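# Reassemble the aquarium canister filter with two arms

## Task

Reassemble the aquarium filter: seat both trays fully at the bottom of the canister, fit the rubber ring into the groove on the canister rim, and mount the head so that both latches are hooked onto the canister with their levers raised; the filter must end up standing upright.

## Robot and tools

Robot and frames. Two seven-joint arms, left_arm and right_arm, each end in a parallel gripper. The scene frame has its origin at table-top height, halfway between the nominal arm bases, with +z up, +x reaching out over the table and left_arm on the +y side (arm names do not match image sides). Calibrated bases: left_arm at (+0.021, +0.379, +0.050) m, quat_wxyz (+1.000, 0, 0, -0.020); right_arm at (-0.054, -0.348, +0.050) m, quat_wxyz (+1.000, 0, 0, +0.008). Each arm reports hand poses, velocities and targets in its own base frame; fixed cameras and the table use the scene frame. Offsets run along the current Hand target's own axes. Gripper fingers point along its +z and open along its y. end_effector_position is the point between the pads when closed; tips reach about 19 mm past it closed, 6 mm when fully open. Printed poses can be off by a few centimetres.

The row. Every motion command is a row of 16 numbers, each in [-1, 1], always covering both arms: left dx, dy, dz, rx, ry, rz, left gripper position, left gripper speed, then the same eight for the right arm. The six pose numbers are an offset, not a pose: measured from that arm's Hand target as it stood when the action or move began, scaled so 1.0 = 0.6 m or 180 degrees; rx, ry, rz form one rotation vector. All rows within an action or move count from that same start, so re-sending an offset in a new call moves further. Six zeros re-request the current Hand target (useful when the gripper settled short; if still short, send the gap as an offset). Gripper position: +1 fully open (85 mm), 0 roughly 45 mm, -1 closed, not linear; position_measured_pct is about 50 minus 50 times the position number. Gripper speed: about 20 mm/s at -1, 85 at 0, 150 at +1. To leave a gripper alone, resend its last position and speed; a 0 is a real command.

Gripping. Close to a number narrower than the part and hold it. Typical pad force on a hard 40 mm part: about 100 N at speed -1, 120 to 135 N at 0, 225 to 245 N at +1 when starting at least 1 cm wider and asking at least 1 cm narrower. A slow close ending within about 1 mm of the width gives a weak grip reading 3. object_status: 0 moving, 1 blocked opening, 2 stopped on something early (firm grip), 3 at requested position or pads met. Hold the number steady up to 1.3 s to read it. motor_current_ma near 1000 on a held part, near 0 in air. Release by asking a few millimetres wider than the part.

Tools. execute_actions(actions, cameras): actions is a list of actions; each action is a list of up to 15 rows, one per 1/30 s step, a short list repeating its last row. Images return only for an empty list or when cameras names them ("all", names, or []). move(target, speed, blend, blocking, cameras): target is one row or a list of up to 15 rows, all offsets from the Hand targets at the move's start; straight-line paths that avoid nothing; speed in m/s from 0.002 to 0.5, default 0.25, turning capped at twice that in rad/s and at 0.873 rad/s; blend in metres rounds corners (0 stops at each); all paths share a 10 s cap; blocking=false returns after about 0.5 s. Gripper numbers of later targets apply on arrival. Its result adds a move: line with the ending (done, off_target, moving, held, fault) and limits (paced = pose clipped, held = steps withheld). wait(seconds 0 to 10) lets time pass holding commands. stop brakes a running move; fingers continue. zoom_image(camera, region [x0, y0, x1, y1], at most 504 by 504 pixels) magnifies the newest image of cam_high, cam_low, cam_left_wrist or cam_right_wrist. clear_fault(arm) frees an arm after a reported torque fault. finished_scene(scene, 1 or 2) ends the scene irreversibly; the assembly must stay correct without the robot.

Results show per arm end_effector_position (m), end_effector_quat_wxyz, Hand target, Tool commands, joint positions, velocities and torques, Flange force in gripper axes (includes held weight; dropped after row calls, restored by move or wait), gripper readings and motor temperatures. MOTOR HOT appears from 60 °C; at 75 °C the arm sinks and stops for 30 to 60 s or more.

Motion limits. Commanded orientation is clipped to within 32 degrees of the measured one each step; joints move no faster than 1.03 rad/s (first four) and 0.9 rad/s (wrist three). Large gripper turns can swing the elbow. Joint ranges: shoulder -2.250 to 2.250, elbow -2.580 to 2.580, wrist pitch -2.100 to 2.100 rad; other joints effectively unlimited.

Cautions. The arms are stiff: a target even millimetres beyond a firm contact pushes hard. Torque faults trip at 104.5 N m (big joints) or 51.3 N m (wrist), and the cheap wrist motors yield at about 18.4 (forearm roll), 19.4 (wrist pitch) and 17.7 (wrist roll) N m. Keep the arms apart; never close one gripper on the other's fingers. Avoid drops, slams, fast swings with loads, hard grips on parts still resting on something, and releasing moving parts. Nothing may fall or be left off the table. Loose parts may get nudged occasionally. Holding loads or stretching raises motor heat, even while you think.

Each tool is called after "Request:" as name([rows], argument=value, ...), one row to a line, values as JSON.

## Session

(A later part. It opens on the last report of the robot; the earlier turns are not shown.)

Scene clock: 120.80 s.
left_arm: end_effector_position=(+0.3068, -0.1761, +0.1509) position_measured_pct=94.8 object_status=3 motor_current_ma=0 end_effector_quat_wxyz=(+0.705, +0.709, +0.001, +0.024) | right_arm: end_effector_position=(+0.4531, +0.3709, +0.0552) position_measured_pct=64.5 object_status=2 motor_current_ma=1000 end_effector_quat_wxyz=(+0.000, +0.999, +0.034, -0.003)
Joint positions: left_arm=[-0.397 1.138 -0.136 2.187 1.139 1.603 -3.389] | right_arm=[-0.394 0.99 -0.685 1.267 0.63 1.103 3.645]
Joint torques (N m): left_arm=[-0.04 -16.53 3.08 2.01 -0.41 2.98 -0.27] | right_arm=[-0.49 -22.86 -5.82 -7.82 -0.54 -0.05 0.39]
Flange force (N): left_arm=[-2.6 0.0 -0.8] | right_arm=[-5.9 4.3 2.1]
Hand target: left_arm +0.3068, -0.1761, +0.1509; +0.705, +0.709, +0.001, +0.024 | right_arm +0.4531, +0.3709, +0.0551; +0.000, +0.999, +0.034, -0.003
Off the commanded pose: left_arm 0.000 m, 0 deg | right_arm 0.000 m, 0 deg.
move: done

Request:
move(target=[0,0,0,0,0,0,-0.9,0, 0,0,0.0058,0,0,0,-0.5,-1], speed=0.02)

Request:
move(target=[0,0,0,0,0,0,-0.9,0, 0,0,0.0058,0,0,0,-0.5,-1], speed=0.02)

Request:
move(target=[0,0,0,0,0,0,-0.9,0, 0,0,0.005,0,0,0,-0.5,-1], speed=0.02)

Request:
move(target=[0,0,0,0,0,0,-0.9,0, 0,0,0.005,0,0,0,-0.5,-1], speed=0.02, cameras=["all"])

Scene clock: 122.17 s.
left_arm: end_effector_position=(+0.3068, -0.1761, +0.1509) position_measured_pct=94.8 object_status=3 motor_current_ma=0 end_effector_quat_wxyz=(+0.705, +0.709, +0.001, +0.024) | right_arm: end_effector_position=(+0.4531, +0.3709, +0.0517) position_measured_pct=64.5 object_status=2 motor_current_ma=1000 end_effector_quat_wxyz=(+0.000, +0.999, +0.034, -0.003)
Joint positions: left_arm=[-0.397 1.138 -0.136 2.187 1.139 1.603 -3.389] | right_arm=[-0.395 0.994 -0.683 1.269 0.633 1.097 3.643]
Joint torques (N m): left_arm=[-0.02 -16.56 3.13 2.11 -0.43 2.96 -0.24] | right_arm=[-0.23 -22.92 -5.66 -7.95 -0.35 -0.23 0.42]
Flange force (N): left_arm=[-2.5 -0.3 -1.0] | right_arm=[-6.3 4.0 1.7]
Hand target: left_arm +0.3068, -0.1761, +0.1509; +0.705, +0.709, +0.001, +0.024 | right_arm +0.4531, +0.3709, +0.0517; +0.000, +0.999, +0.034, -0.003
Off the commanded pose: left_arm 0.000 m, 0 deg | right_arm 0.000 m, 0 deg.
move: done

Scene clock: 122.87 s.
left_arm: end_effector_position=(+0.3068, -0.1761, +0.1509) position_measured_pct=94.8 object_status=3 motor_current_ma=0 end_effector_quat_wxyz=(+0.705, +0.709, +0.001, +0.024) | right_arm: end_effector_position=(+0.4530, +0.3708, +0.0482) position_measured_pct=64.5 object_status=2 motor_current_ma=1000 end_effector_quat_wxyz=(+0.000, +0.999, +0.034, -0.003)
Joint positions: left_arm=[-0.397 1.138 -0.136 2.187 1.139 1.603 -3.389] | right_arm=[-0.396 0.999 -0.681 1.272 0.636 1.09 3.641]
Joint torques (N m): left_arm=[0.02 -16.63 3.17 1.87 -0.37 2.99 -0.29] | right_arm=[-0.25 -22.91 -5.76 -7.83 -0.45 0 0.42]
Flange force (N): left_arm=[-3.2 0.0 -1.0] | right_arm=[-6.5 4.2 2.1]
Hand target: left_arm +0.3068, -0.1761, +0.1509; +0.705, +0.709, +0.001, +0.024 | right_arm +0.4530, +0.3708, +0.0482; +0.000, +0.999, +0.034, -0.003
Off the commanded pose: left_arm 0.000 m, 0 deg | right_arm 0.000 m, 0 deg.
move: done

Scene clock: 123.57 s.
left_arm: end_effector_position=(+0.3068, -0.1761, +0.1509) position_measured_pct=94.8 object_status=3 motor_current_ma=0 end_effector_quat_wxyz=(+0.705, +0.709, +0.001, +0.024) | right_arm: end_effector_position=(+0.4530, +0.3708, +0.0452) position_measured_pct=64.5 object_status=2 motor_current_ma=1000 end_effector_quat_wxyz=(+0.000, +0.999, +0.034, -0.003)
Joint positions: left_arm=[-0.397 1.138 -0.136 2.187 1.139 1.603 -3.389] | right_arm=[-0.396 1.003 -0.679 1.273 0.638 1.085 3.639]
Joint torques (N m): left_arm=[-0.05 -16.54 3.21 2.07 -0.34 2.97 -0.22] | right_arm=[-0.24 -22.78 -5.73 -7.86 -0.46 -0.01 0.4]
Flange force (N): left_arm=[-2.8 -0.1 -1.2] | right_arm=[-6.9 4.5 1.9]
Hand target: left_arm +0.3068, -0.1761, +0.1509; +0.705, +0.709, +0.001, +0.024 | right_arm +0.4530, +0.3708, +0.0452; +0.000, +0.999, +0.034, -0.003
Off the commanded pose: left_arm 0.000 m, 0 deg | right_arm 0.000 m, 0 deg.
move: done

Scene clock: 124.27 s.
left_arm: end_effector_position=(+0.3068, -0.1761, +0.1509) position_measured_pct=94.8 object_status=3 motor_current_ma=0 end_effector_quat_wxyz=(+0.705, +0.709, +0.001, +0.024) | right_arm: end_effector_position=(+0.4531, +0.3709, +0.0424) position_measured_pct=64.5 object_status=2 motor_current_ma=1000 end_effector_quat_wxyz=(+0.000, +0.999, +0.034, -0.003)
Joint positions: left_arm=[-0.397 1.138 -0.136 2.187 1.139 1.603 -3.389] | right_arm=[-0.397 1.007 -0.677 1.275 0.641 1.079 3.637]
Joint torques (N m): left_arm=[0.04 -16.52 3.17 2.08 -0.37 3.02 -0.24] | right_arm=[2.47 -7.33 -0.04 -2.68 -0.16 -0.13 0.4]
Flange force (N): left_arm=[-2.8 -0.1 -1.2] | right_arm=[-10.8 1.5 -26.0]
Hand target: left_arm +0.3068, -0.1761, +0.1509; +0.705, +0.709, +0.001, +0.024 | right_arm +0.4530, +0.3708, +0.0422; +0.000, +0.999, +0.034, -0.003
Off the commanded pose: left_arm 0.000 m, 0 deg | right_arm 0.000 m, 0 deg.
move: done
camera_calibration:
cam_left_wrist: T_world_to_cam=[[-0.0188455, 0.0239559, 0.999535, -0.145513], [-0.999515, -0.0252295, -0.0182404, 0.36005], [0.0247808, -0.999395, 0.0244197, -0.0378548], [0, 0, 0, 1]] pos_world=[0.358071, -0.0252621, 0.152938]
cam_right_wrist: T_world_to_cam=[[0.0650352, -0.997855, -0.00744794, 0.342016], [-0.997852, -0.0650904, 0.00743224, 0.532249], [-0.00790108, 0.00694859, -0.999945, 0.18652], [0, 0, 0, 1]] pos_world=[0.510336, 0.37463, 0.185102]

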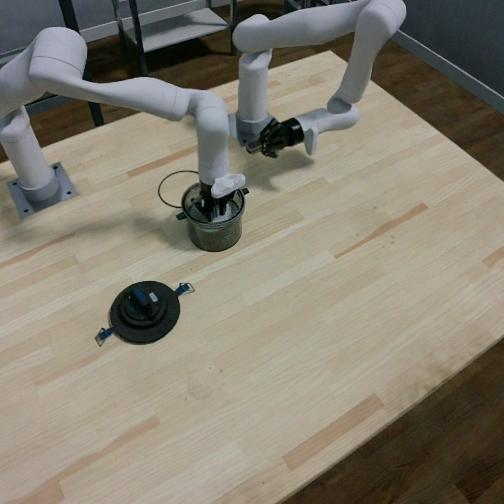

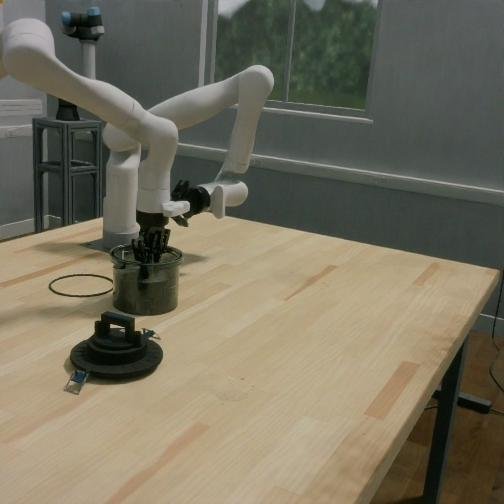

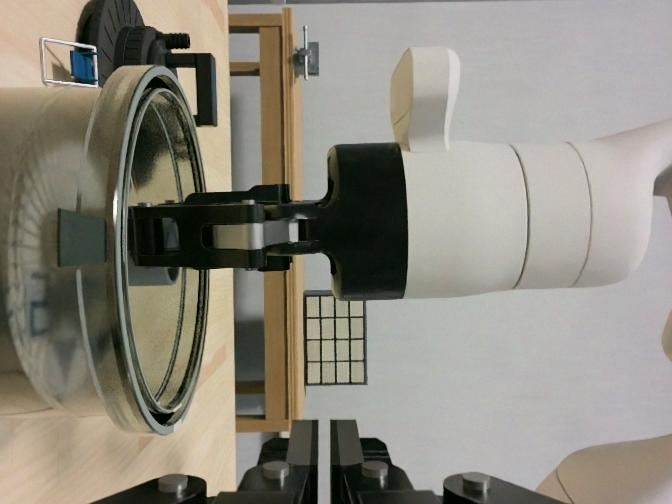

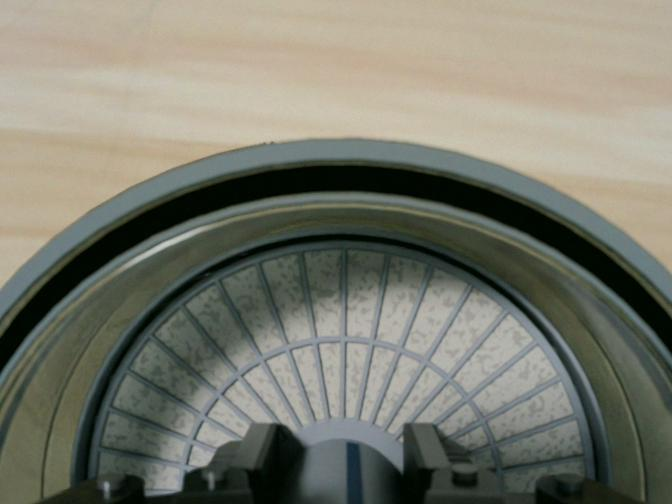

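Request:
execute_actions([
  [[0,0,0,0,0,0,-0.9,0, 0,0,0,0,0,0,-0.05,-1]],
], cameras=["cam_right_wrist"])

Scene clock: 125.80 s.
left_arm: end_effector_position=(+0.3068, -0.1761, +0.1509) position_measured_pct=94.8 object_status=3 motor_current_ma=0 end_effector_quat_wxyz=(+0.705, +0.709, +0.001, +0.024) | right_arm: end_effector_position=(+0.4530, +0.3707, +0.0420) position_measured_pct=52.4 object_status=0 motor_current_ma=0 end_effector_quat_wxyz=(+0.000, +0.999, +0.034, -0.003)
Joint positions: left_arm=[-0.397 1.138 -0.136 2.187 1.139 1.603 -3.389] | right_arm=[-0.397 1.008 -0.677 1.275 0.641 1.079 3.637]
Joint torques (N m): left_arm=[0.05 -16.59 3.15 2.03 -0.4 2.99 -0.28] | right_arm=[0.57 -18.67 -3.85 -6.06 -0.19 0.28 0.38]
Hand target: left_arm +0.3068, -0.1761, +0.1509; +0.705, +0.709, +0.001, +0.024 | right_arm +0.4530, +0.3709, +0.0422; +0.000, +0.999, +0.034, -0.003
Off the commanded pose: left_arm 0.000 m, 0 deg | right_arm 0.000 m, 0 deg.
camera_calibration:
cam_right_wrist: T_world_to_cam=[[0.0648404, -0.997871, -0.00707104, 0.341941], [-0.997861, -0.0648955, 0.00785957, 0.532196], [-0.00830171, 0.0065463, -0.999944, 0.186577], [0, 0, 0, 1]] pos_world=[0.510435, 0.374529, 0.184801]
Images, in order (width x height): cam_right_wrist 672x504.

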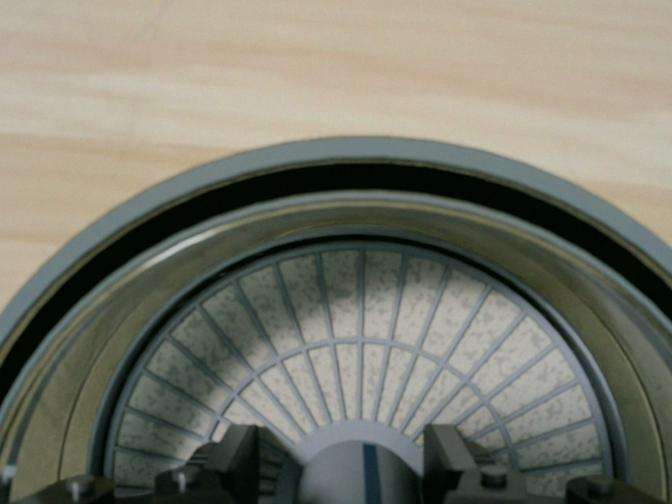

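Request:
move([
  [0,0,0,0,0,0,-0.9,0, 0,0,0,0,0,0,0.15,-0.5],
  [0,0,0,0,0,0,-0.9,0, 0,0,-0.08,0,0,0,0.15,-0.5],
  [0,0,0,0,0,0,-0.9,0, 0,0.25,-0.35,0,0,0,0.15,-0.5],
], speed=[0.05,0.06,0.25], cameras=["cam_right_wrist","cam_low","cam_high"])

Scene clock: 129.90 s.
left_arm: end_effector_position=(+0.3068, -0.1761, +0.1509) position_measured_pct=94.8 object_status=3 motor_current_ma=0 end_effector_quat_wxyz=(+0.705, +0.709, +0.001, +0.024) | right_arm: end_effector_position=(+0.4644, +0.2214, +0.2522) position_measured_pct=42.4 object_status=3 motor_current_ma=0 end_effector_quat_wxyz=(+0.000, +0.999, +0.034, -0.003)
Joint positions: left_arm=[-0.397 1.138 -0.136 2.187 1.139 1.603 -3.389] | right_arm=[-0.057 0.632 -0.794 1.293 0.438 1.398 3.954]
Joint torques (N m): left_arm=[-0.02 -16.54 3.12 2.09 -0.36 2.98 -0.26] | right_arm=[-0.36 -17.99 -4.81 -9.07 -0.42 -0.15 0.47]
Flange force (N): left_arm=[-2.6 -0.1 -1.1] | right_arm=[-4.5 1.6 2.4]
Hand target: left_arm +0.3068, -0.1761, +0.1509; +0.705, +0.709, +0.001, +0.024 | right_arm +0.4644, +0.2213, +0.2522; +0.000, +0.999, +0.034, -0.003
Off the commanded pose: left_arm 0.000 m, 0 deg | right_arm 0.000 m, 0 deg.
move: done
camera_calibration:
cam_right_wrist: T_world_to_cam=[[0.0649378, -0.997863, -0.00725951, 0.193636], [-0.997856, -0.064993, 0.00764592, 0.532229], [-0.0081014, 0.00674744, -0.999944, 0.397687], [0, 0, 0, 1]] pos_world=[0.521736, 0.22513, 0.395001]
Images, in order (width x height): cam_high 504x504, cam_low 504x504, cam_right_wrist 672x504.

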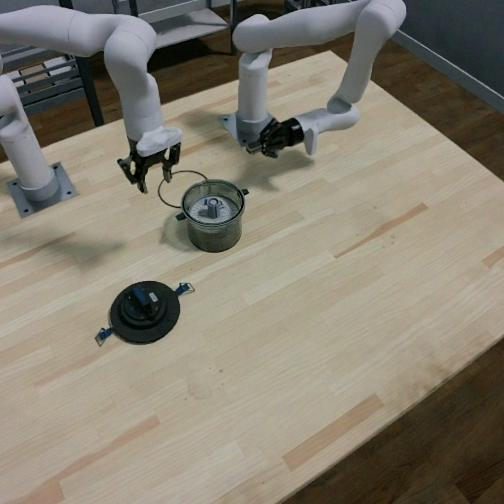

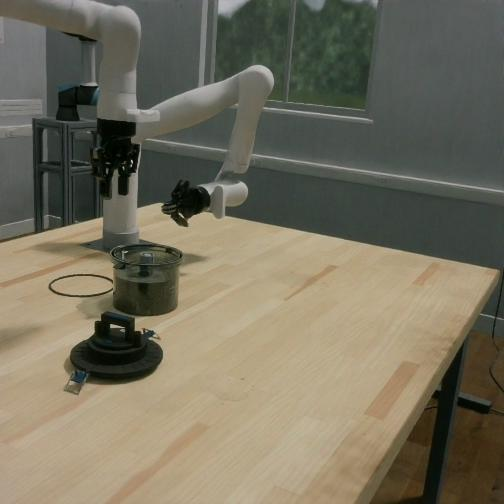

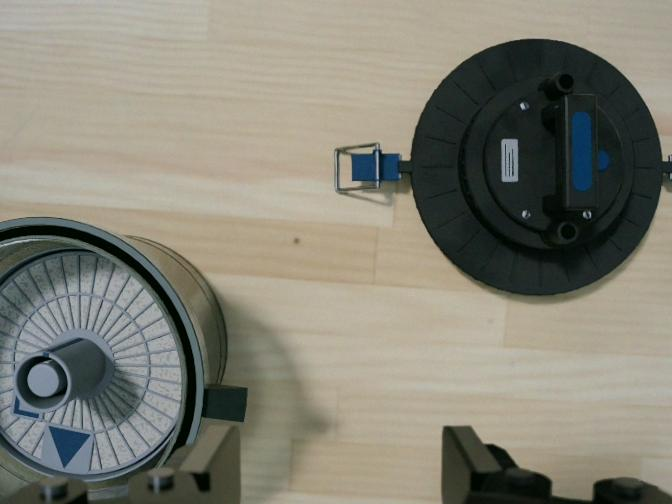

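Request:
move(target=[0,0,0,0,0,0,-0.9,0, -0.0927,-0.2587,0,0,0,0,0.15,-0.5], speed=0.25, cameras=["cam_right_wrist"])

Request:
zoom_image(camera="cam_right_wrist", region=[120, 20, 560, 460])

Scene clock: 131.93 s.
left_arm: end_effector_position=(+0.3068, -0.1761, +0.1509) position_measured_pct=94.8 object_status=3 motor_current_ma=0 end_effector_quat_wxyz=(+0.705, +0.709, +0.001, +0.024) | right_arm: end_effector_position=(+0.3984, +0.3724, +0.2525) position_measured_pct=42.4 object_status=3 motor_current_ma=0 end_effector_quat_wxyz=(+0.000, +0.999, +0.034, -0.003)
Joint positions: left_arm=[-0.397 1.138 -0.136 2.187 1.139 1.603 -3.389] | right_arm=[-0.409 0.702 -0.784 1.163 0.472 1.457 3.661]
Joint torques (N m): left_arm=[-0.02 -16.54 3.18 2.02 -0.41 2.92 -0.25] | right_arm=[-0.23 -19.42 -5 -9.2 -0.44 -0.13 0.41]
Flange force (N): left_arm=[-2.7 0.0 -1.0] | right_arm=[-5.0 3.6 2.9]
Hand target: left_arm +0.3068, -0.1761, +0.1509; +0.705, +0.709, +0.001, +0.024 | right_arm +0.3983, +0.3724, +0.2525; +0.000, +0.999, +0.034, -0.003
Off the commanded pose: left_arm 0.000 m, 0 deg | right_arm 0.000 m, 0 deg.
move: done
camera_calibration:
cam_right_wrist: T_world_to_cam=[[0.0649378, -0.997863, -0.00725951, 0.348601], [-0.997856, -0.064993, 0.00764592, 0.476182], [-0.0081014, 0.00674744, -0.999944, 0.396434], [0, 0, 0, 1]] pos_world=[0.455736, 0.37613, 0.395301]
Images, in order (width x height): cam_right_wrist 672x504.

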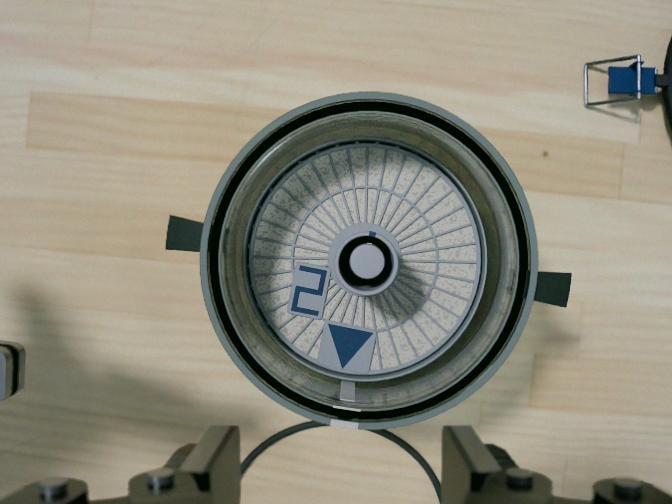

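Scaled by 1.145.

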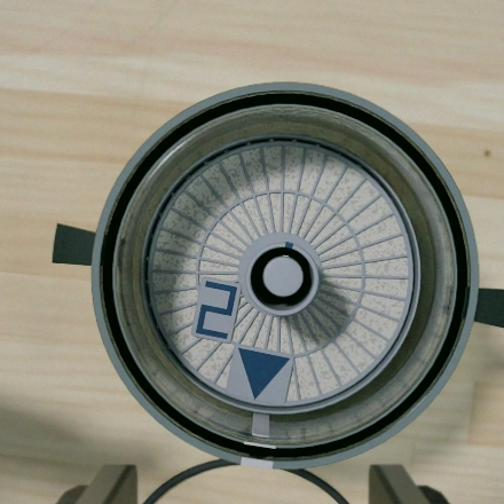

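Request:
execute_actions(actions=[])

Request:
zoom_image(camera="cam_left_wrist", region=[0, 40, 260, 450])

Request:
zoom_image(camera="cam_low", region=[90, 220, 200, 330])

Scene clock: 132.50 s.
left_arm: end_effector_position=(+0.3068, -0.1761, +0.1509) position_measured_pct=94.8 object_status=3 motor_current_ma=0 end_effector_quat_wxyz=(+0.705, +0.709, +0.001, +0.024) | right_arm: end_effector_position=(+0.3983, +0.3724, +0.2525) position_measured_pct=42.4 object_status=3 motor_current_ma=0 end_effector_quat_wxyz=(+0.000, +0.999, +0.034, -0.003)
Joint positions: left_arm=[-0.397 1.138 -0.136 2.187 1.139 1.603 -3.389] | right_arm=[-0.409 0.702 -0.784 1.163 0.472 1.457 3.661]
Joint velocities: within noise
Joint torques (N m): left_arm=[0 -16.56 3.11 2.14 -0.36 2.91 -0.29] | right_arm=[-0.44 -19.44 -5 -9.26 -0.44 -0.17 0.4]
Motor temperatures (°C): left_arm=[36 34 32 36 37 41 47] | right_arm=[37 39 35 34 49 48 38]
Flange force (N): left_arm=[-2.3 -0.2 -1.3] | right_arm=[-5.1 4.2 3.0]
Hand target: left_arm +0.3068, -0.1761, +0.1509; +0.705, +0.709, +0.001, +0.024 | right_arm +0.3983, +0.3724, +0.2525; +0.000, +0.999, +0.034, -0.003
Tool commands: left_gripper/position=-0.9 left_gripper/speed=+0.0 right_gripper/position=+0.15 right_gripper/speed=-0.5
Off the commanded pose: left_arm 0.000 m, 0 deg | right_arm 0.000 m, 0 deg.
camera_calibration:
cam_left_wrist: T_world_to_cam=[[-0.0188455, 0.0239559, 0.999535, -0.145513], [-0.999515, -0.0252295, -0.0182404, 0.36005], [0.0247808, -0.999395, 0.0244197, -0.0378548], [0, 0, 0, 1]] pos_world=[0.358071, -0.0252621, 0.152938]
cam_right_wrist: T_world_to_cam=[[0.0649378, -0.997863, -0.00725951, 0.348601], [-0.997856, -0.064993, 0.00764592, 0.476182], [-0.0081014, 0.00674744, -0.999944, 0.396434], [0, 0, 0, 1]] pos_world=[0.455736, 0.37613, 0.395301]

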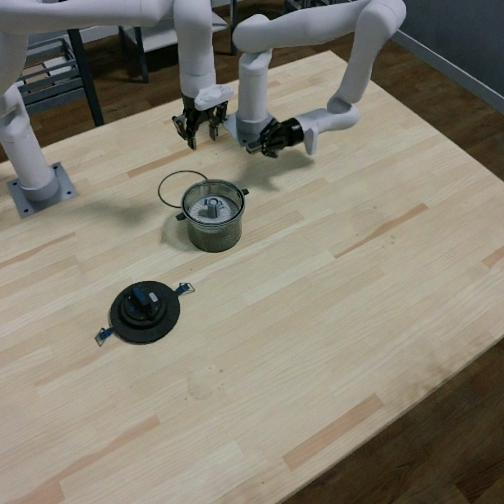

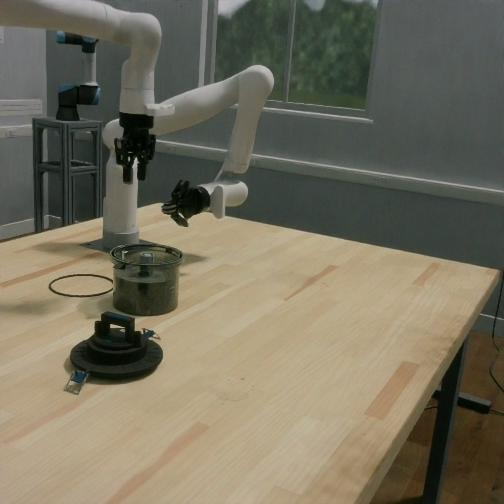

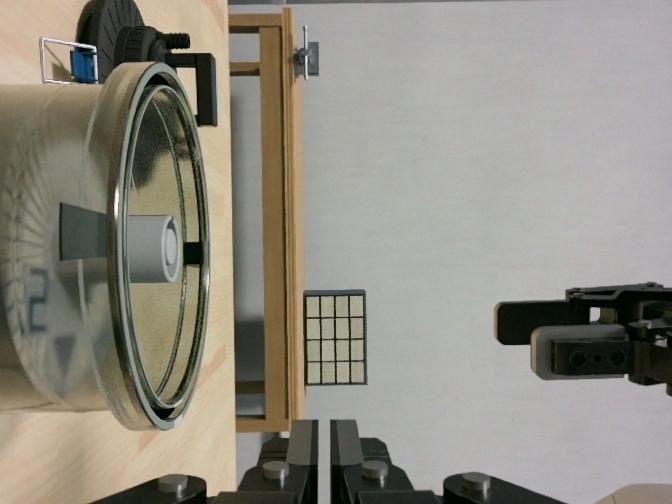

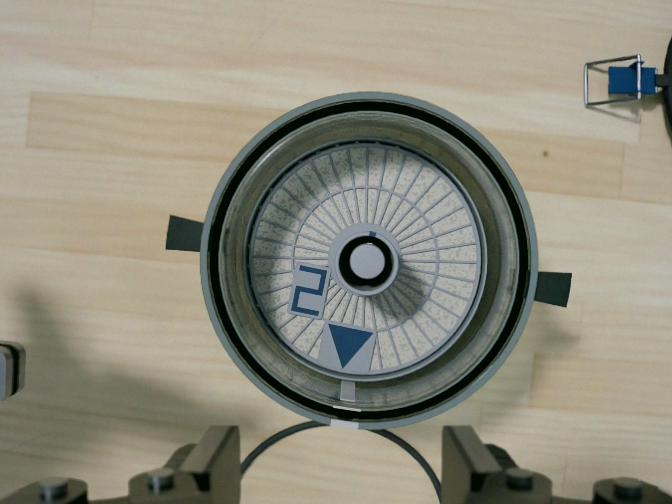

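Scaled by 1.229.

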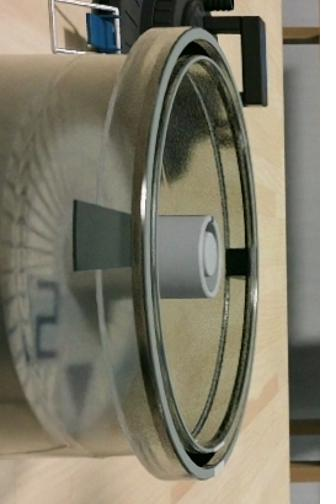

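Scaled by 4.582.

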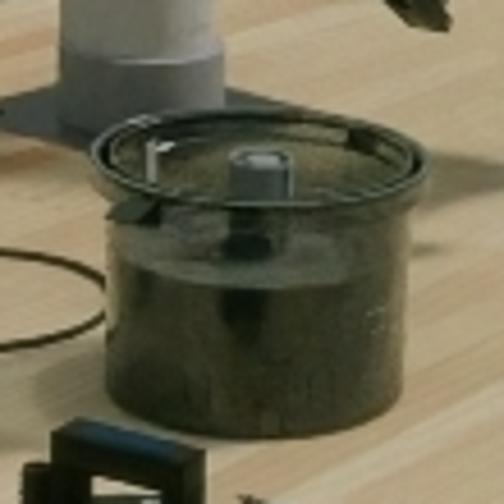

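Request:
move(target=[-0.2127,0.0895,0.1152,0.498,-0.008,-0.0083,-0.9,0, -0.241,0.154,0.087,0,0.0019,0.0217,-0.6,0], speed=0.25, cameras=["all"])

Scene clock: 141.07 s.
left_arm: end_effector_position=(+0.1800, -0.2502, +0.1999) position_measured_pct=94.8 object_status=3 motor_current_ma=0 end_effector_quat_wxyz=(+0.000, +1.000, +0.018, +0.000) | right_arm: end_effector_position=(+0.2601, +0.2703, +0.2011) position_measured_pct=80.1 object_status=3 motor_current_ma=0 end_effector_quat_wxyz=(+0.000, +1.000, +0.000, +0.000)
Joint positions: left_arm=[0.805 0.135 0.069 2.088 -0.012 0.918 -0.653] | right_arm=[-0.211 0.384 -0.873 1.872 0.34 1.042 3.489]
Joint torques (N m): left_arm=[-0.04 -10.58 1.16 -8 0.43 -0.01 -0.1] | right_arm=[-0.39 -11.51 -3.76 -8.62 -0.38 -0.11 0.37]
Flange force (N): left_arm=[0.2 -0.9 2.6] | right_arm=[-2.3 2.7 3.2]
Hand target: left_arm +0.1800, -0.2502, +0.1999; +0.000, +1.000, +0.018, +0.000 | right_arm +0.2601, +0.2703, +0.2011; +0.000, +1.000, +0.000, +0.000
Off the commanded pose: left_arm 0.000 m, 0 deg | right_arm 0.000 m, 0 deg.
move: done
camera_calibration:
cam_left_wrist: T_world_to_cam=[[0.0519717, -0.99817, 0.0309032, -0.26991], [-0.998613, -0.0516848, 0.0100129, 0.219945], [-0.00839732, -0.0313807, -0.999472, 0.342864], [0, 0, 0, 1]] pos_world=[0.236547, -0.247289, 0.348822]
cam_right_wrist: T_world_to_cam=[[-0.00312684, -0.99997, -0.00707369, 0.273608], [-0.999994, 0.00311504, 0.00167756, 0.315277], [-0.00165547, 0.00707889, -0.999974, 0.342807], [0, 0, 0, 1]] pos_world=[0.316698, 0.270191, 0.344205]

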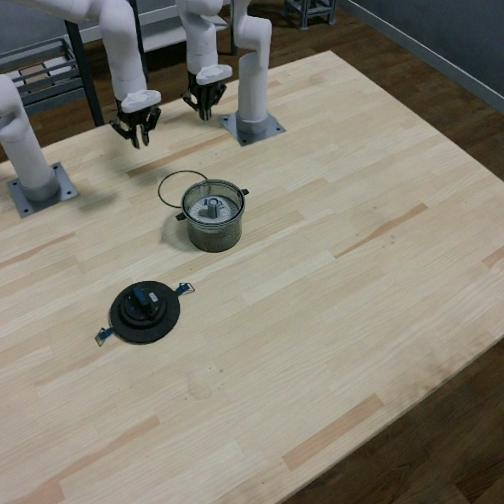

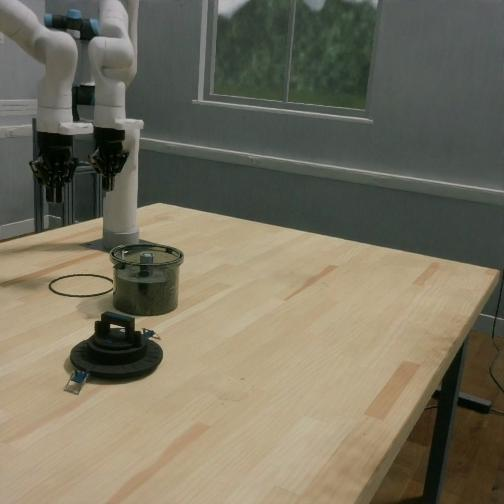

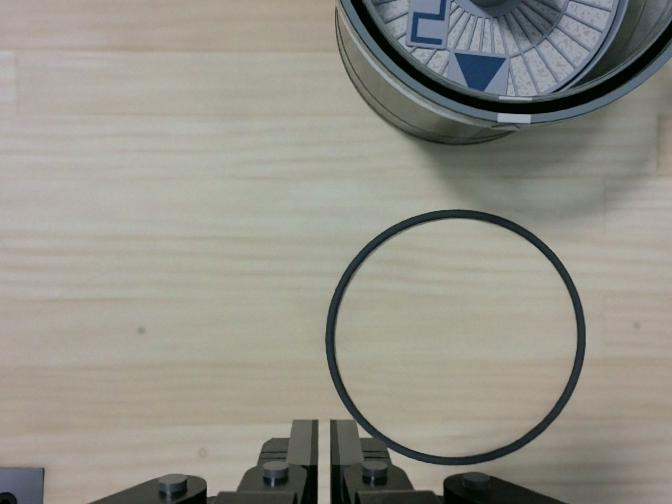

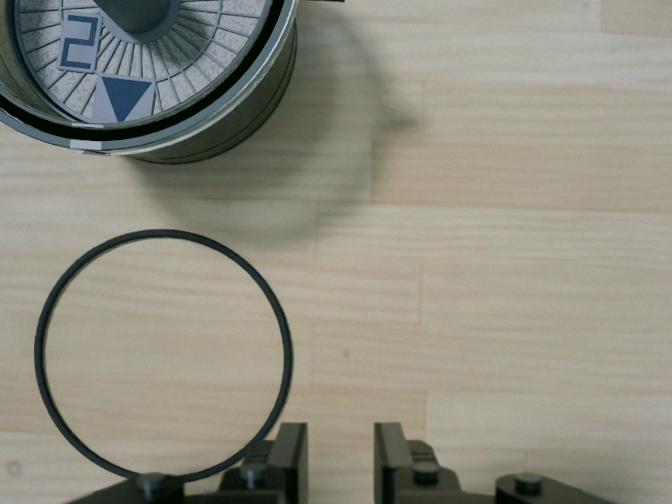

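Request:
move(target=[-0.0057,0.0048,0.2833,0,0,0,-0.6,0, -0.0168,-0.059,0.2852,0,0,0,-0.6,0], speed=0.15, cameras=["all"])

Scene clock: 145.30 s.
left_arm: end_effector_position=(+0.1768, -0.2532, +0.0299) position_measured_pct=80.1 object_status=3 motor_current_ma=0 end_effector_quat_wxyz=(+0.000, +1.000, +0.018, +0.000) | right_arm: end_effector_position=(+0.2501, +0.3056, +0.0300) position_measured_pct=80.1 object_status=3 motor_current_ma=0 end_effector_quat_wxyz=(+0.000, +1.000, +0.000, +0.000)
Joint positions: left_arm=[0.857 0.552 0.031 2.31 -0.061 0.28 -0.591] | right_arm=[-0.508 0.727 -0.632 2.014 0.723 0.636 3.086]
Joint torques (N m): left_arm=[0.02 -13.95 1.39 -3.25 0.24 0.33 -0.18] | right_arm=[-0.32 -15.29 -4.44 -5.45 -0.29 0.04 0.19]
Flange force (N): left_arm=[-1.9 -1.8 4.2] | right_arm=[-4.3 5.5 3.2]
Hand target: left_arm +0.1768, -0.2532, +0.0299; +0.000, +1.000, +0.018, +0.000 | right_arm +0.2501, +0.3056, +0.0300; +0.000, +1.000, +0.000, +0.000
Off the commanded pose: left_arm 0.000 m, 0 deg | right_arm 0.000 m, 0 deg.
move: done
camera_calibration:
cam_left_wrist: T_world_to_cam=[[0.0519704, -0.998173, 0.0308034, -0.267567], [-0.998613, -0.0516844, 0.0100077, 0.218292], [-0.00839736, -0.0312808, -0.999475, 0.172855], [0, 0, 0, 1]] pos_world=[0.233347, -0.250389, 0.178822]
cam_right_wrist: T_world_to_cam=[[-0.00312795, -0.99997, -0.00707368, 0.307666], [-0.999994, 0.00311616, 0.00167757, 0.305453], [-0.00165548, 0.00707888, -0.999974, 0.171445], [0, 0, 0, 1]] pos_world=[0.306698, 0.305491, 0.173105]

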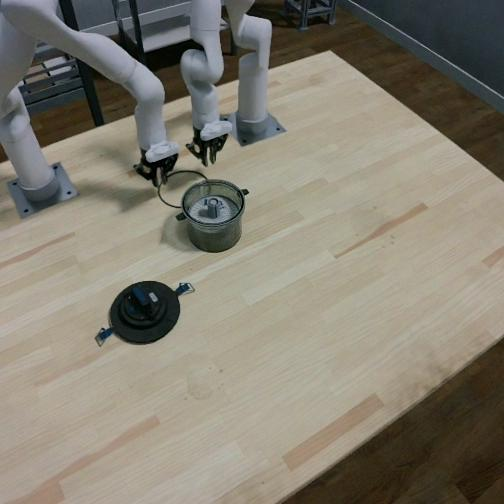

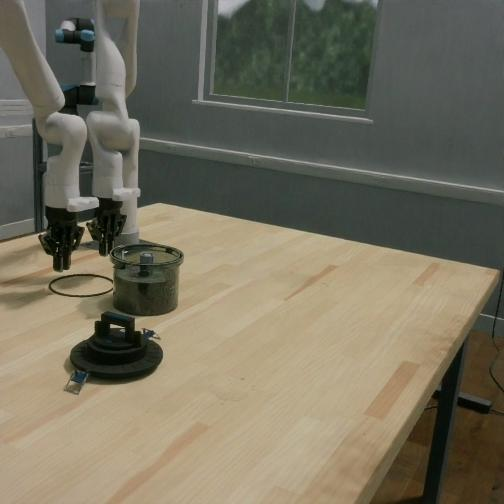

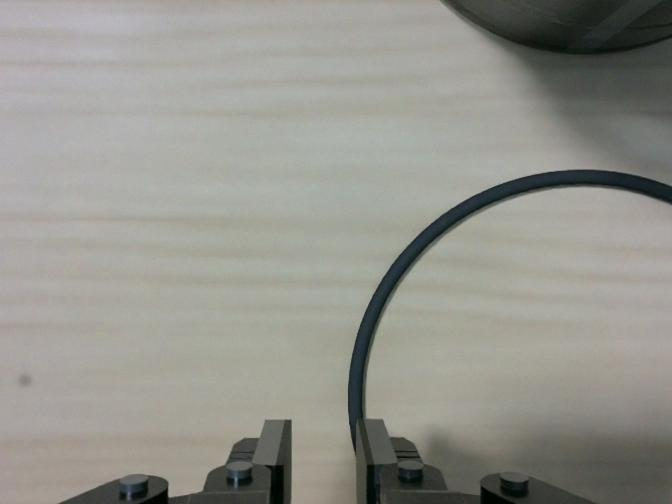

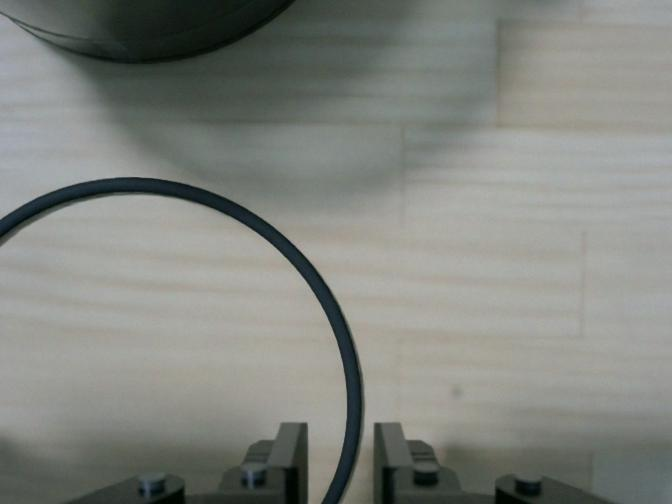

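Request:
move(target=[-0.0007,0.0188,0.075,0,0,0,-0.6,0, 0,0.005,0.075,0,0,0,-0.6,0], speed=0.08, cameras=["cam_left_wrist","cam_right_wrist"])

Scene clock: 147.17 s.
left_arm: end_effector_position=(+0.1769, -0.2645, -0.0151) position_measured_pct=80.1 object_status=3 motor_current_ma=0 end_effector_quat_wxyz=(+0.000, +1.000, +0.018, +0.000) | right_arm: end_effector_position=(+0.2501, +0.3026, -0.0150) position_measured_pct=80.1 object_status=3 motor_current_ma=0 end_effector_quat_wxyz=(+0.000, +1.000, +0.000, +0.000)
Joint positions: left_arm=[0.894 0.698 0.013 2.295 -0.06 0.148 -0.571] | right_arm=[-0.572 0.813 -0.532 2.037 0.837 0.519 2.99]
Joint torques (N m): left_arm=[0.06 -15.2 1.34 -2.01 0.26 0.16 -0.22] | right_arm=[-0.65 -16.11 -4.12 -4.55 -0.35 0.05 0.57]
Flange force (N): left_arm=[-1.4 -2.0 3.0] | right_arm=[-5.7 7.2 3.7]
Hand target: left_arm +0.1769, -0.2645, -0.0151; +0.000, +1.000, +0.018, +0.000 | right_arm +0.2501, +0.3026, -0.0150; +0.000, +1.000, +0.000, +0.000
Off the commanded pose: left_arm 0.000 m, 0 deg | right_arm 0.000 m, 0 deg.
move: done
camera_calibration:
cam_left_wrist: T_world_to_cam=[[0.0519704, -0.998173, 0.0308034, -0.277469], [-0.998613, -0.0516844, 0.0100077, 0.218258], [-0.00839736, -0.0312808, -0.999475, 0.127626], [0, 0, 0, 1]] pos_world=[0.233447, -0.261689, 0.133922]
cam_right_wrist: T_world_to_cam=[[-0.00312684, -0.99997, -0.00707369, 0.304247], [-0.999994, 0.00311504, 0.00167756, 0.305539], [-0.00165547, 0.00707889, -0.999974, 0.126468], [0, 0, 0, 1]] pos_world=[0.306698, 0.302391, 0.128105]
Images, in order (width x height): cam_left_wrist 672x504, cam_right_wrist 672x504.

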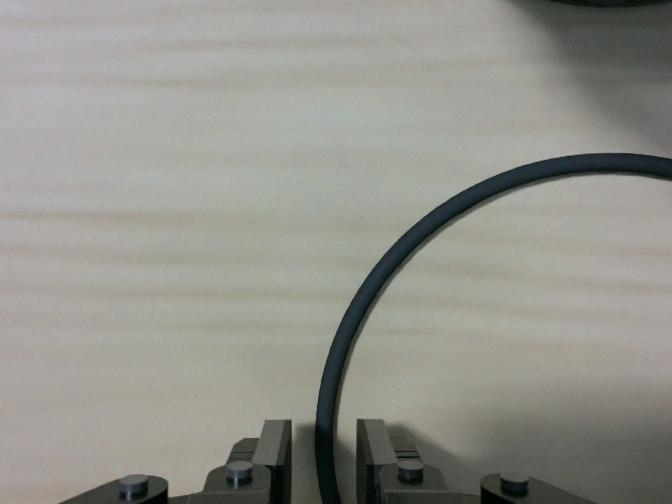

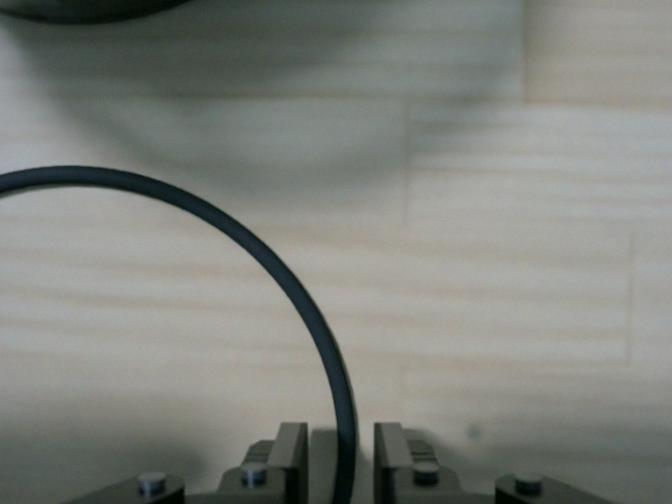

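Request:
move(target=[0,0.0005,0.0145,0,0,0,-0.6,0, 0,0.001,0.0195,0,0,0,-0.6,0], speed=0.03, cameras=["cam_left_wrist","cam_right_wrist"])

Scene clock: 148.33 s.
left_arm: end_effector_position=(+0.1769, -0.2648, -0.0238) position_measured_pct=80.1 object_status=3 motor_current_ma=0 end_effector_quat_wxyz=(+0.000, +1.000, +0.018, +0.000) | right_arm: end_effector_position=(+0.2501, +0.3020, -0.0267) position_measured_pct=80.1 object_status=3 motor_current_ma=0 end_effector_quat_wxyz=(+0.000, +1.000, +0.000, +0.000)
Joint positions: left_arm=[0.897 0.726 0.01 2.295 -0.06 0.12 -0.571] | right_arm=[-0.59 0.836 -0.502 2.04 0.867 0.488 2.965]
Joint torques (N m): left_arm=[-0.05 -14.92 1.42 -1.88 0.31 0.12 -0.18] | right_arm=[-0.35 -15.89 -4.05 -4.24 -0.67 -0.45 0.16]
Flange force (N): left_arm=[-1.9 -2.4 1.3] | right_arm=[-5.0 6.7 2.0]
Hand target: left_arm +0.1769, -0.2648, -0.0238; +0.000, +1.000, +0.018, +0.000 | right_arm +0.2501, +0.3020, -0.0267; +0.000, +1.000, +0.000, +0.000
Off the commanded pose: left_arm 0.000 m, 0 deg | right_arm 0.000 m, 0 deg.
move: done
camera_calibration:
cam_left_wrist: T_world_to_cam=[[0.0519704, -0.998173, 0.0308034, -0.277497], [-0.998613, -0.0516844, 0.0100077, 0.21833], [-0.00839736, -0.0312808, -0.999475, 0.118821], [0, 0, 0, 1]] pos_world=[0.233447, -0.261989, 0.125122]
cam_right_wrist: T_world_to_cam=[[-0.00312684, -0.99997, -0.00707369, 0.303565], [-0.999994, 0.00311504, 0.00167756, 0.30556], [-0.00165547, 0.00707889, -0.999974, 0.114873], [0, 0, 0, 1]] pos_world=[0.306698, 0.301791, 0.116505]
Images, in order (width x height): cam_left_wrist 672x504, cam_right_wrist 672x504.

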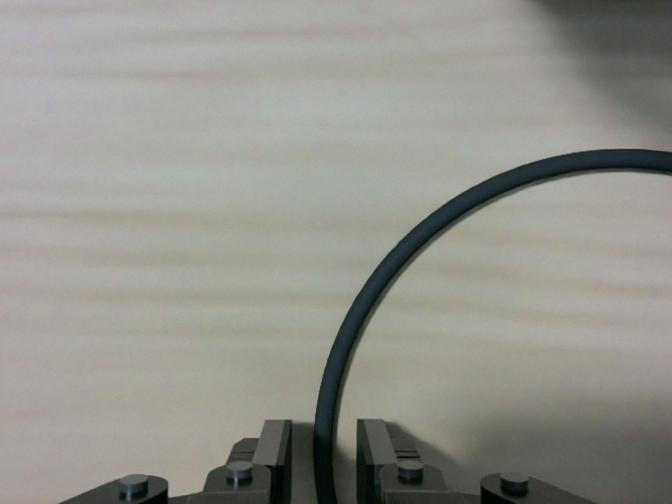

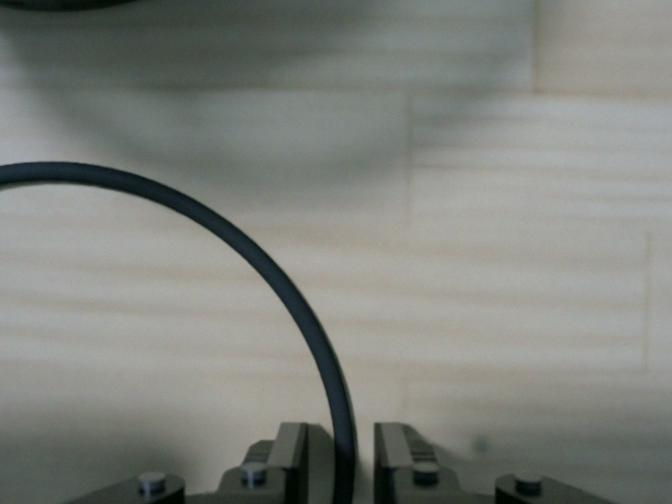

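Request:
execute_actions([
  [[0,0,0,0,0,0,-0.95,-1,0,0,0,0,0,0,-0.95,-1]],
  [[0,0,0,0,0,0,-0.95,-1,0,0,0,0,0,0,-0.95,-1]],
], cameras=["cam_left_wrist","cam_right_wrist"])

Scene clock: 150.03 s.
left_arm: end_effector_position=(+0.1769, -0.2648, -0.0238) position_measured_pct=97.8 object_status=3 motor_current_ma=0 end_effector_quat_wxyz=(+0.000, +1.000, +0.018, +0.000) | right_arm: end_effector_position=(+0.2501, +0.3020, -0.0267) position_measured_pct=97.4 object_status=0 motor_current_ma=690 end_effector_quat_wxyz=(+0.000, +1.000, +0.000, +0.000)
Joint positions: left_arm=[0.897 0.726 0.01 2.295 -0.06 0.12 -0.571] | right_arm=[-0.59 0.836 -0.502 2.04 0.867 0.488 2.964]
Joint torques (N m): left_arm=[0.02 -15.33 1.39 -1.81 0.21 0.08 -0.28] | right_arm=[-0.17 -12.73 -2.72 -4.31 -0.12 -0.41 0.39]
Hand target: left_arm +0.1769, -0.2648, -0.0238; +0.000, +1.000, +0.018, +0.000 | right_arm +0.2501, +0.3020, -0.0267; +0.000, +1.000, +0.000, +0.000
Off the commanded pose: left_arm 0.000 m, 0 deg | right_arm 0.000 m, 0 deg.
camera_calibration:
cam_left_wrist: T_world_to_cam=[[0.0519704, -0.998173, 0.0308034, -0.277497], [-0.998613, -0.0516844, 0.0100077, 0.21833], [-0.00839736, -0.0312808, -0.999475, 0.118821], [0, 0, 0, 1]] pos_world=[0.233447, -0.261989, 0.125122]
cam_right_wrist: T_world_to_cam=[[-0.00312684, -0.99997, -0.00707369, 0.303564], [-0.999994, 0.00311504, 0.00167756, 0.30556], [-0.00165547, 0.00707889, -0.999974, 0.114773], [0, 0, 0, 1]] pos_world=[0.306698, 0.301791, 0.116405]
Images, in order (width x height): cam_left_wrist 672x504, cam_right_wrist 672x504.

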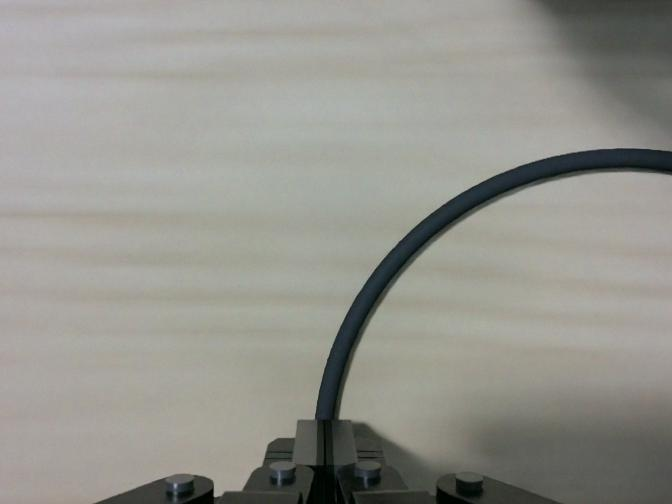

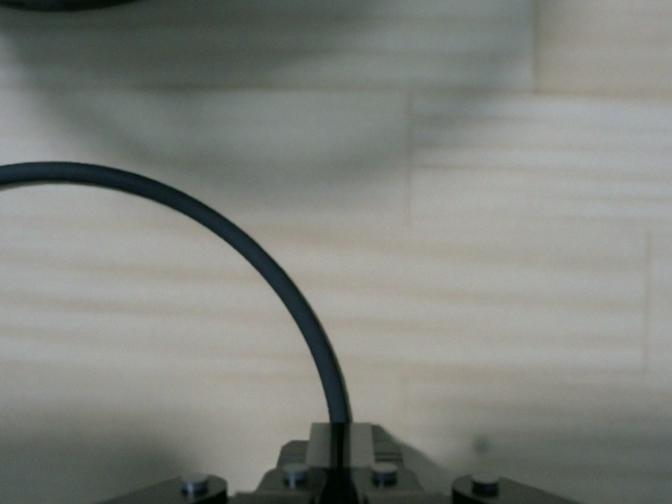

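Request:
move(target=[0,0,-0.0833,0,0,0,-0.95,-1, 0,0,-0.0833,0,0,0,-0.95,-1], speed=0.06, cameras=["all"])

Scene clock: 151.93 s.
left_arm: end_effector_position=(+0.1768, -0.2648, +0.0261) position_measured_pct=97.8 object_status=3 motor_current_ma=0 end_effector_quat_wxyz=(+0.000, +1.000, +0.018, +0.000) | right_arm: end_effector_position=(+0.2501, +0.3020, +0.0232) position_measured_pct=97.4 object_status=3 motor_current_ma=690 end_effector_quat_wxyz=(+0.000, +1.000, +0.000, +0.000)
Joint positions: left_arm=[0.883 0.572 0.028 2.282 -0.056 0.288 -0.574] | right_arm=[-0.512 0.736 -0.617 2.027 0.742 0.613 3.073]
Joint torques (N m): left_arm=[-0.03 -14.4 1.35 -3.37 0.22 0.15 -0.19] | right_arm=[-0.3 -15.48 -4.63 -5.28 -0.58 -0.13 0.41]
Flange force (N): left_arm=[-1.9 -1.5 3.5] | right_arm=[-5.0 5.4 4.9]
Hand target: left_arm +0.1768, -0.2648, +0.0262; +0.000, +1.000, +0.018, +0.000 | right_arm +0.2501, +0.3020, +0.0233; +0.000, +1.000, +0.000, +0.000
Off the commanded pose: left_arm 0.000 m, 0 deg | right_arm 0.000 m, 0 deg.
move: done
camera_calibration:
cam_left_wrist: T_world_to_cam=[[0.0518706, -0.998179, 0.0308049, -0.278911], [-0.998619, -0.0515847, 0.0100054, 0.217763], [-0.00839808, -0.0312813, -0.999475, 0.168797], [0, 0, 0, 1]] pos_world=[0.233347, -0.261889, 0.175122]
cam_right_wrist: T_world_to_cam=[[-0.00312684, -0.99997, -0.00707369, 0.304018], [-0.999994, 0.00311504, 0.00167756, 0.305476], [-0.00165547, 0.00707889, -0.999974, 0.164771], [0, 0, 0, 1]] pos_world=[0.306698, 0.301891, 0.166405]

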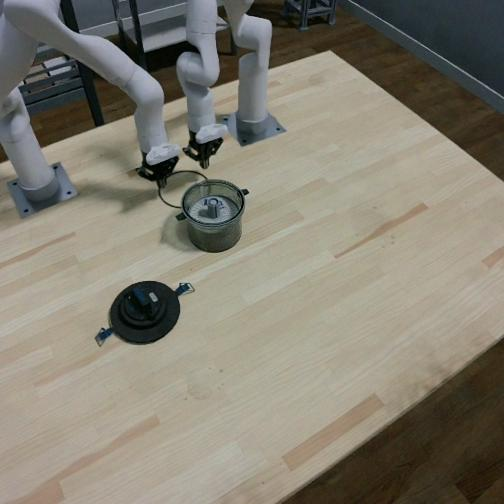

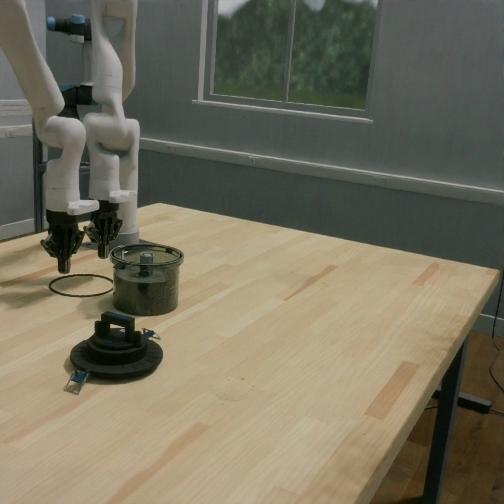

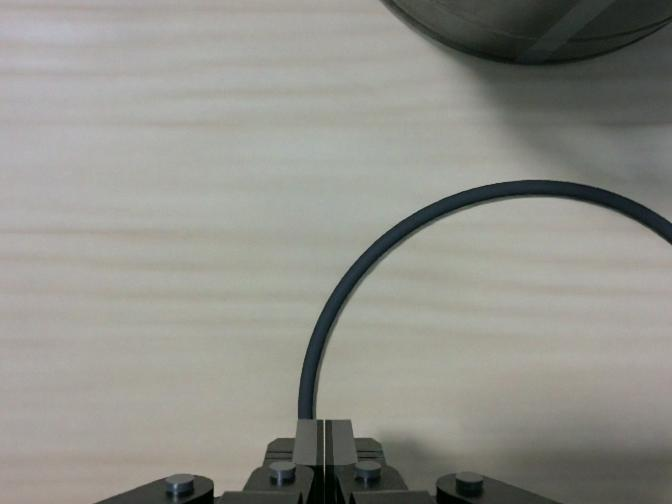

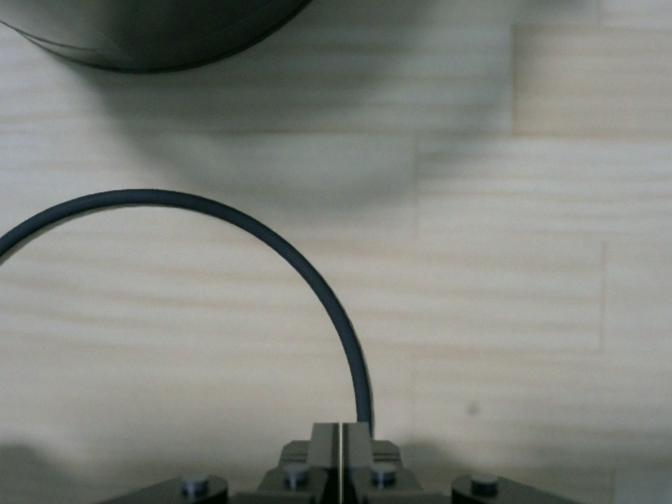

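Request:
move(target=[0,0,0.0667,0,0,0,-0.6,0, 0,0,0.0625,0,0,0,-0.6,0], speed=0.08, cameras=["cam_left_wrist","cam_right_wrist"])

Scene clock: 154.23 s.
left_arm: end_effector_position=(+0.1769, -0.2648, -0.0138) position_measured_pct=80.1 object_status=3 motor_current_ma=0 end_effector_quat_wxyz=(+0.000, +1.000, +0.018, +0.000) | right_arm: end_effector_position=(+0.2501, +0.3020, -0.0142) position_measured_pct=80.1 object_status=3 motor_current_ma=0 end_effector_quat_wxyz=(+0.000, +1.000, +0.000, +0.000)
Joint positions: left_arm=[0.894 0.695 0.013 2.294 -0.06 0.152 -0.57] | right_arm=[-0.57 0.811 -0.533 2.039 0.836 0.52 2.992]
Joint torques (N m): left_arm=[-0.01 -15.24 1.38 -2.08 0.26 0.16 -0.17] | right_arm=[-0.58 -16.11 -4.06 -4.46 -0.47 -0.12 0.37]
Flange force (N): left_arm=[-1.6 -2.0 3.1] | right_arm=[-4.8 6.6 3.2]
Hand target: left_arm +0.1769, -0.2648, -0.0138; +0.000, +1.000, +0.018, +0.000 | right_arm +0.2501, +0.3020, -0.0142; +0.000, +1.000, +0.000, +0.000
Off the commanded pose: left_arm 0.000 m, 0 deg | right_arm 0.000 m, 0 deg.
move: done
camera_calibration:
cam_left_wrist: T_world_to_cam=[[0.0518706, -0.998179, 0.0308049, -0.277783], [-0.998619, -0.0515847, 0.0100054, 0.218258], [-0.00839808, -0.0312813, -0.999475, 0.128816], [0, 0, 0, 1]] pos_world=[0.233447, -0.261989, 0.135122]
cam_right_wrist: T_world_to_cam=[[-0.00312684, -0.99997, -0.00707369, 0.303753], [-0.999994, 0.00311504, 0.00167756, 0.305539], [-0.00165547, 0.00707889, -0.999974, 0.127272], [0, 0, 0, 1]] pos_world=[0.306698, 0.301891, 0.128905]
Images, in order (width x height): cam_left_wrist 672x504, cam_right_wrist 672x504.

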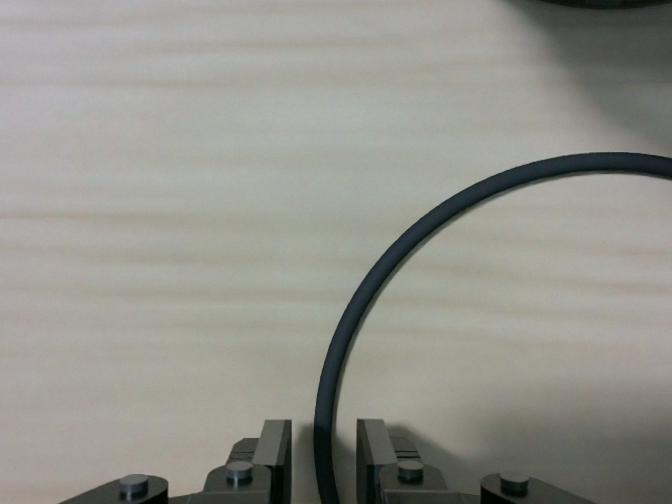

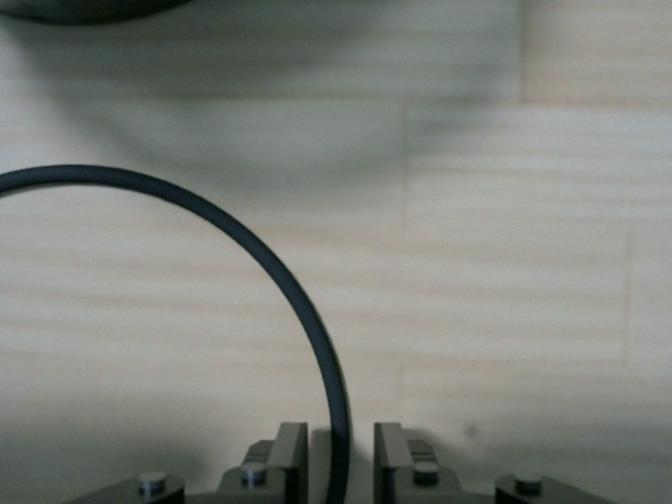

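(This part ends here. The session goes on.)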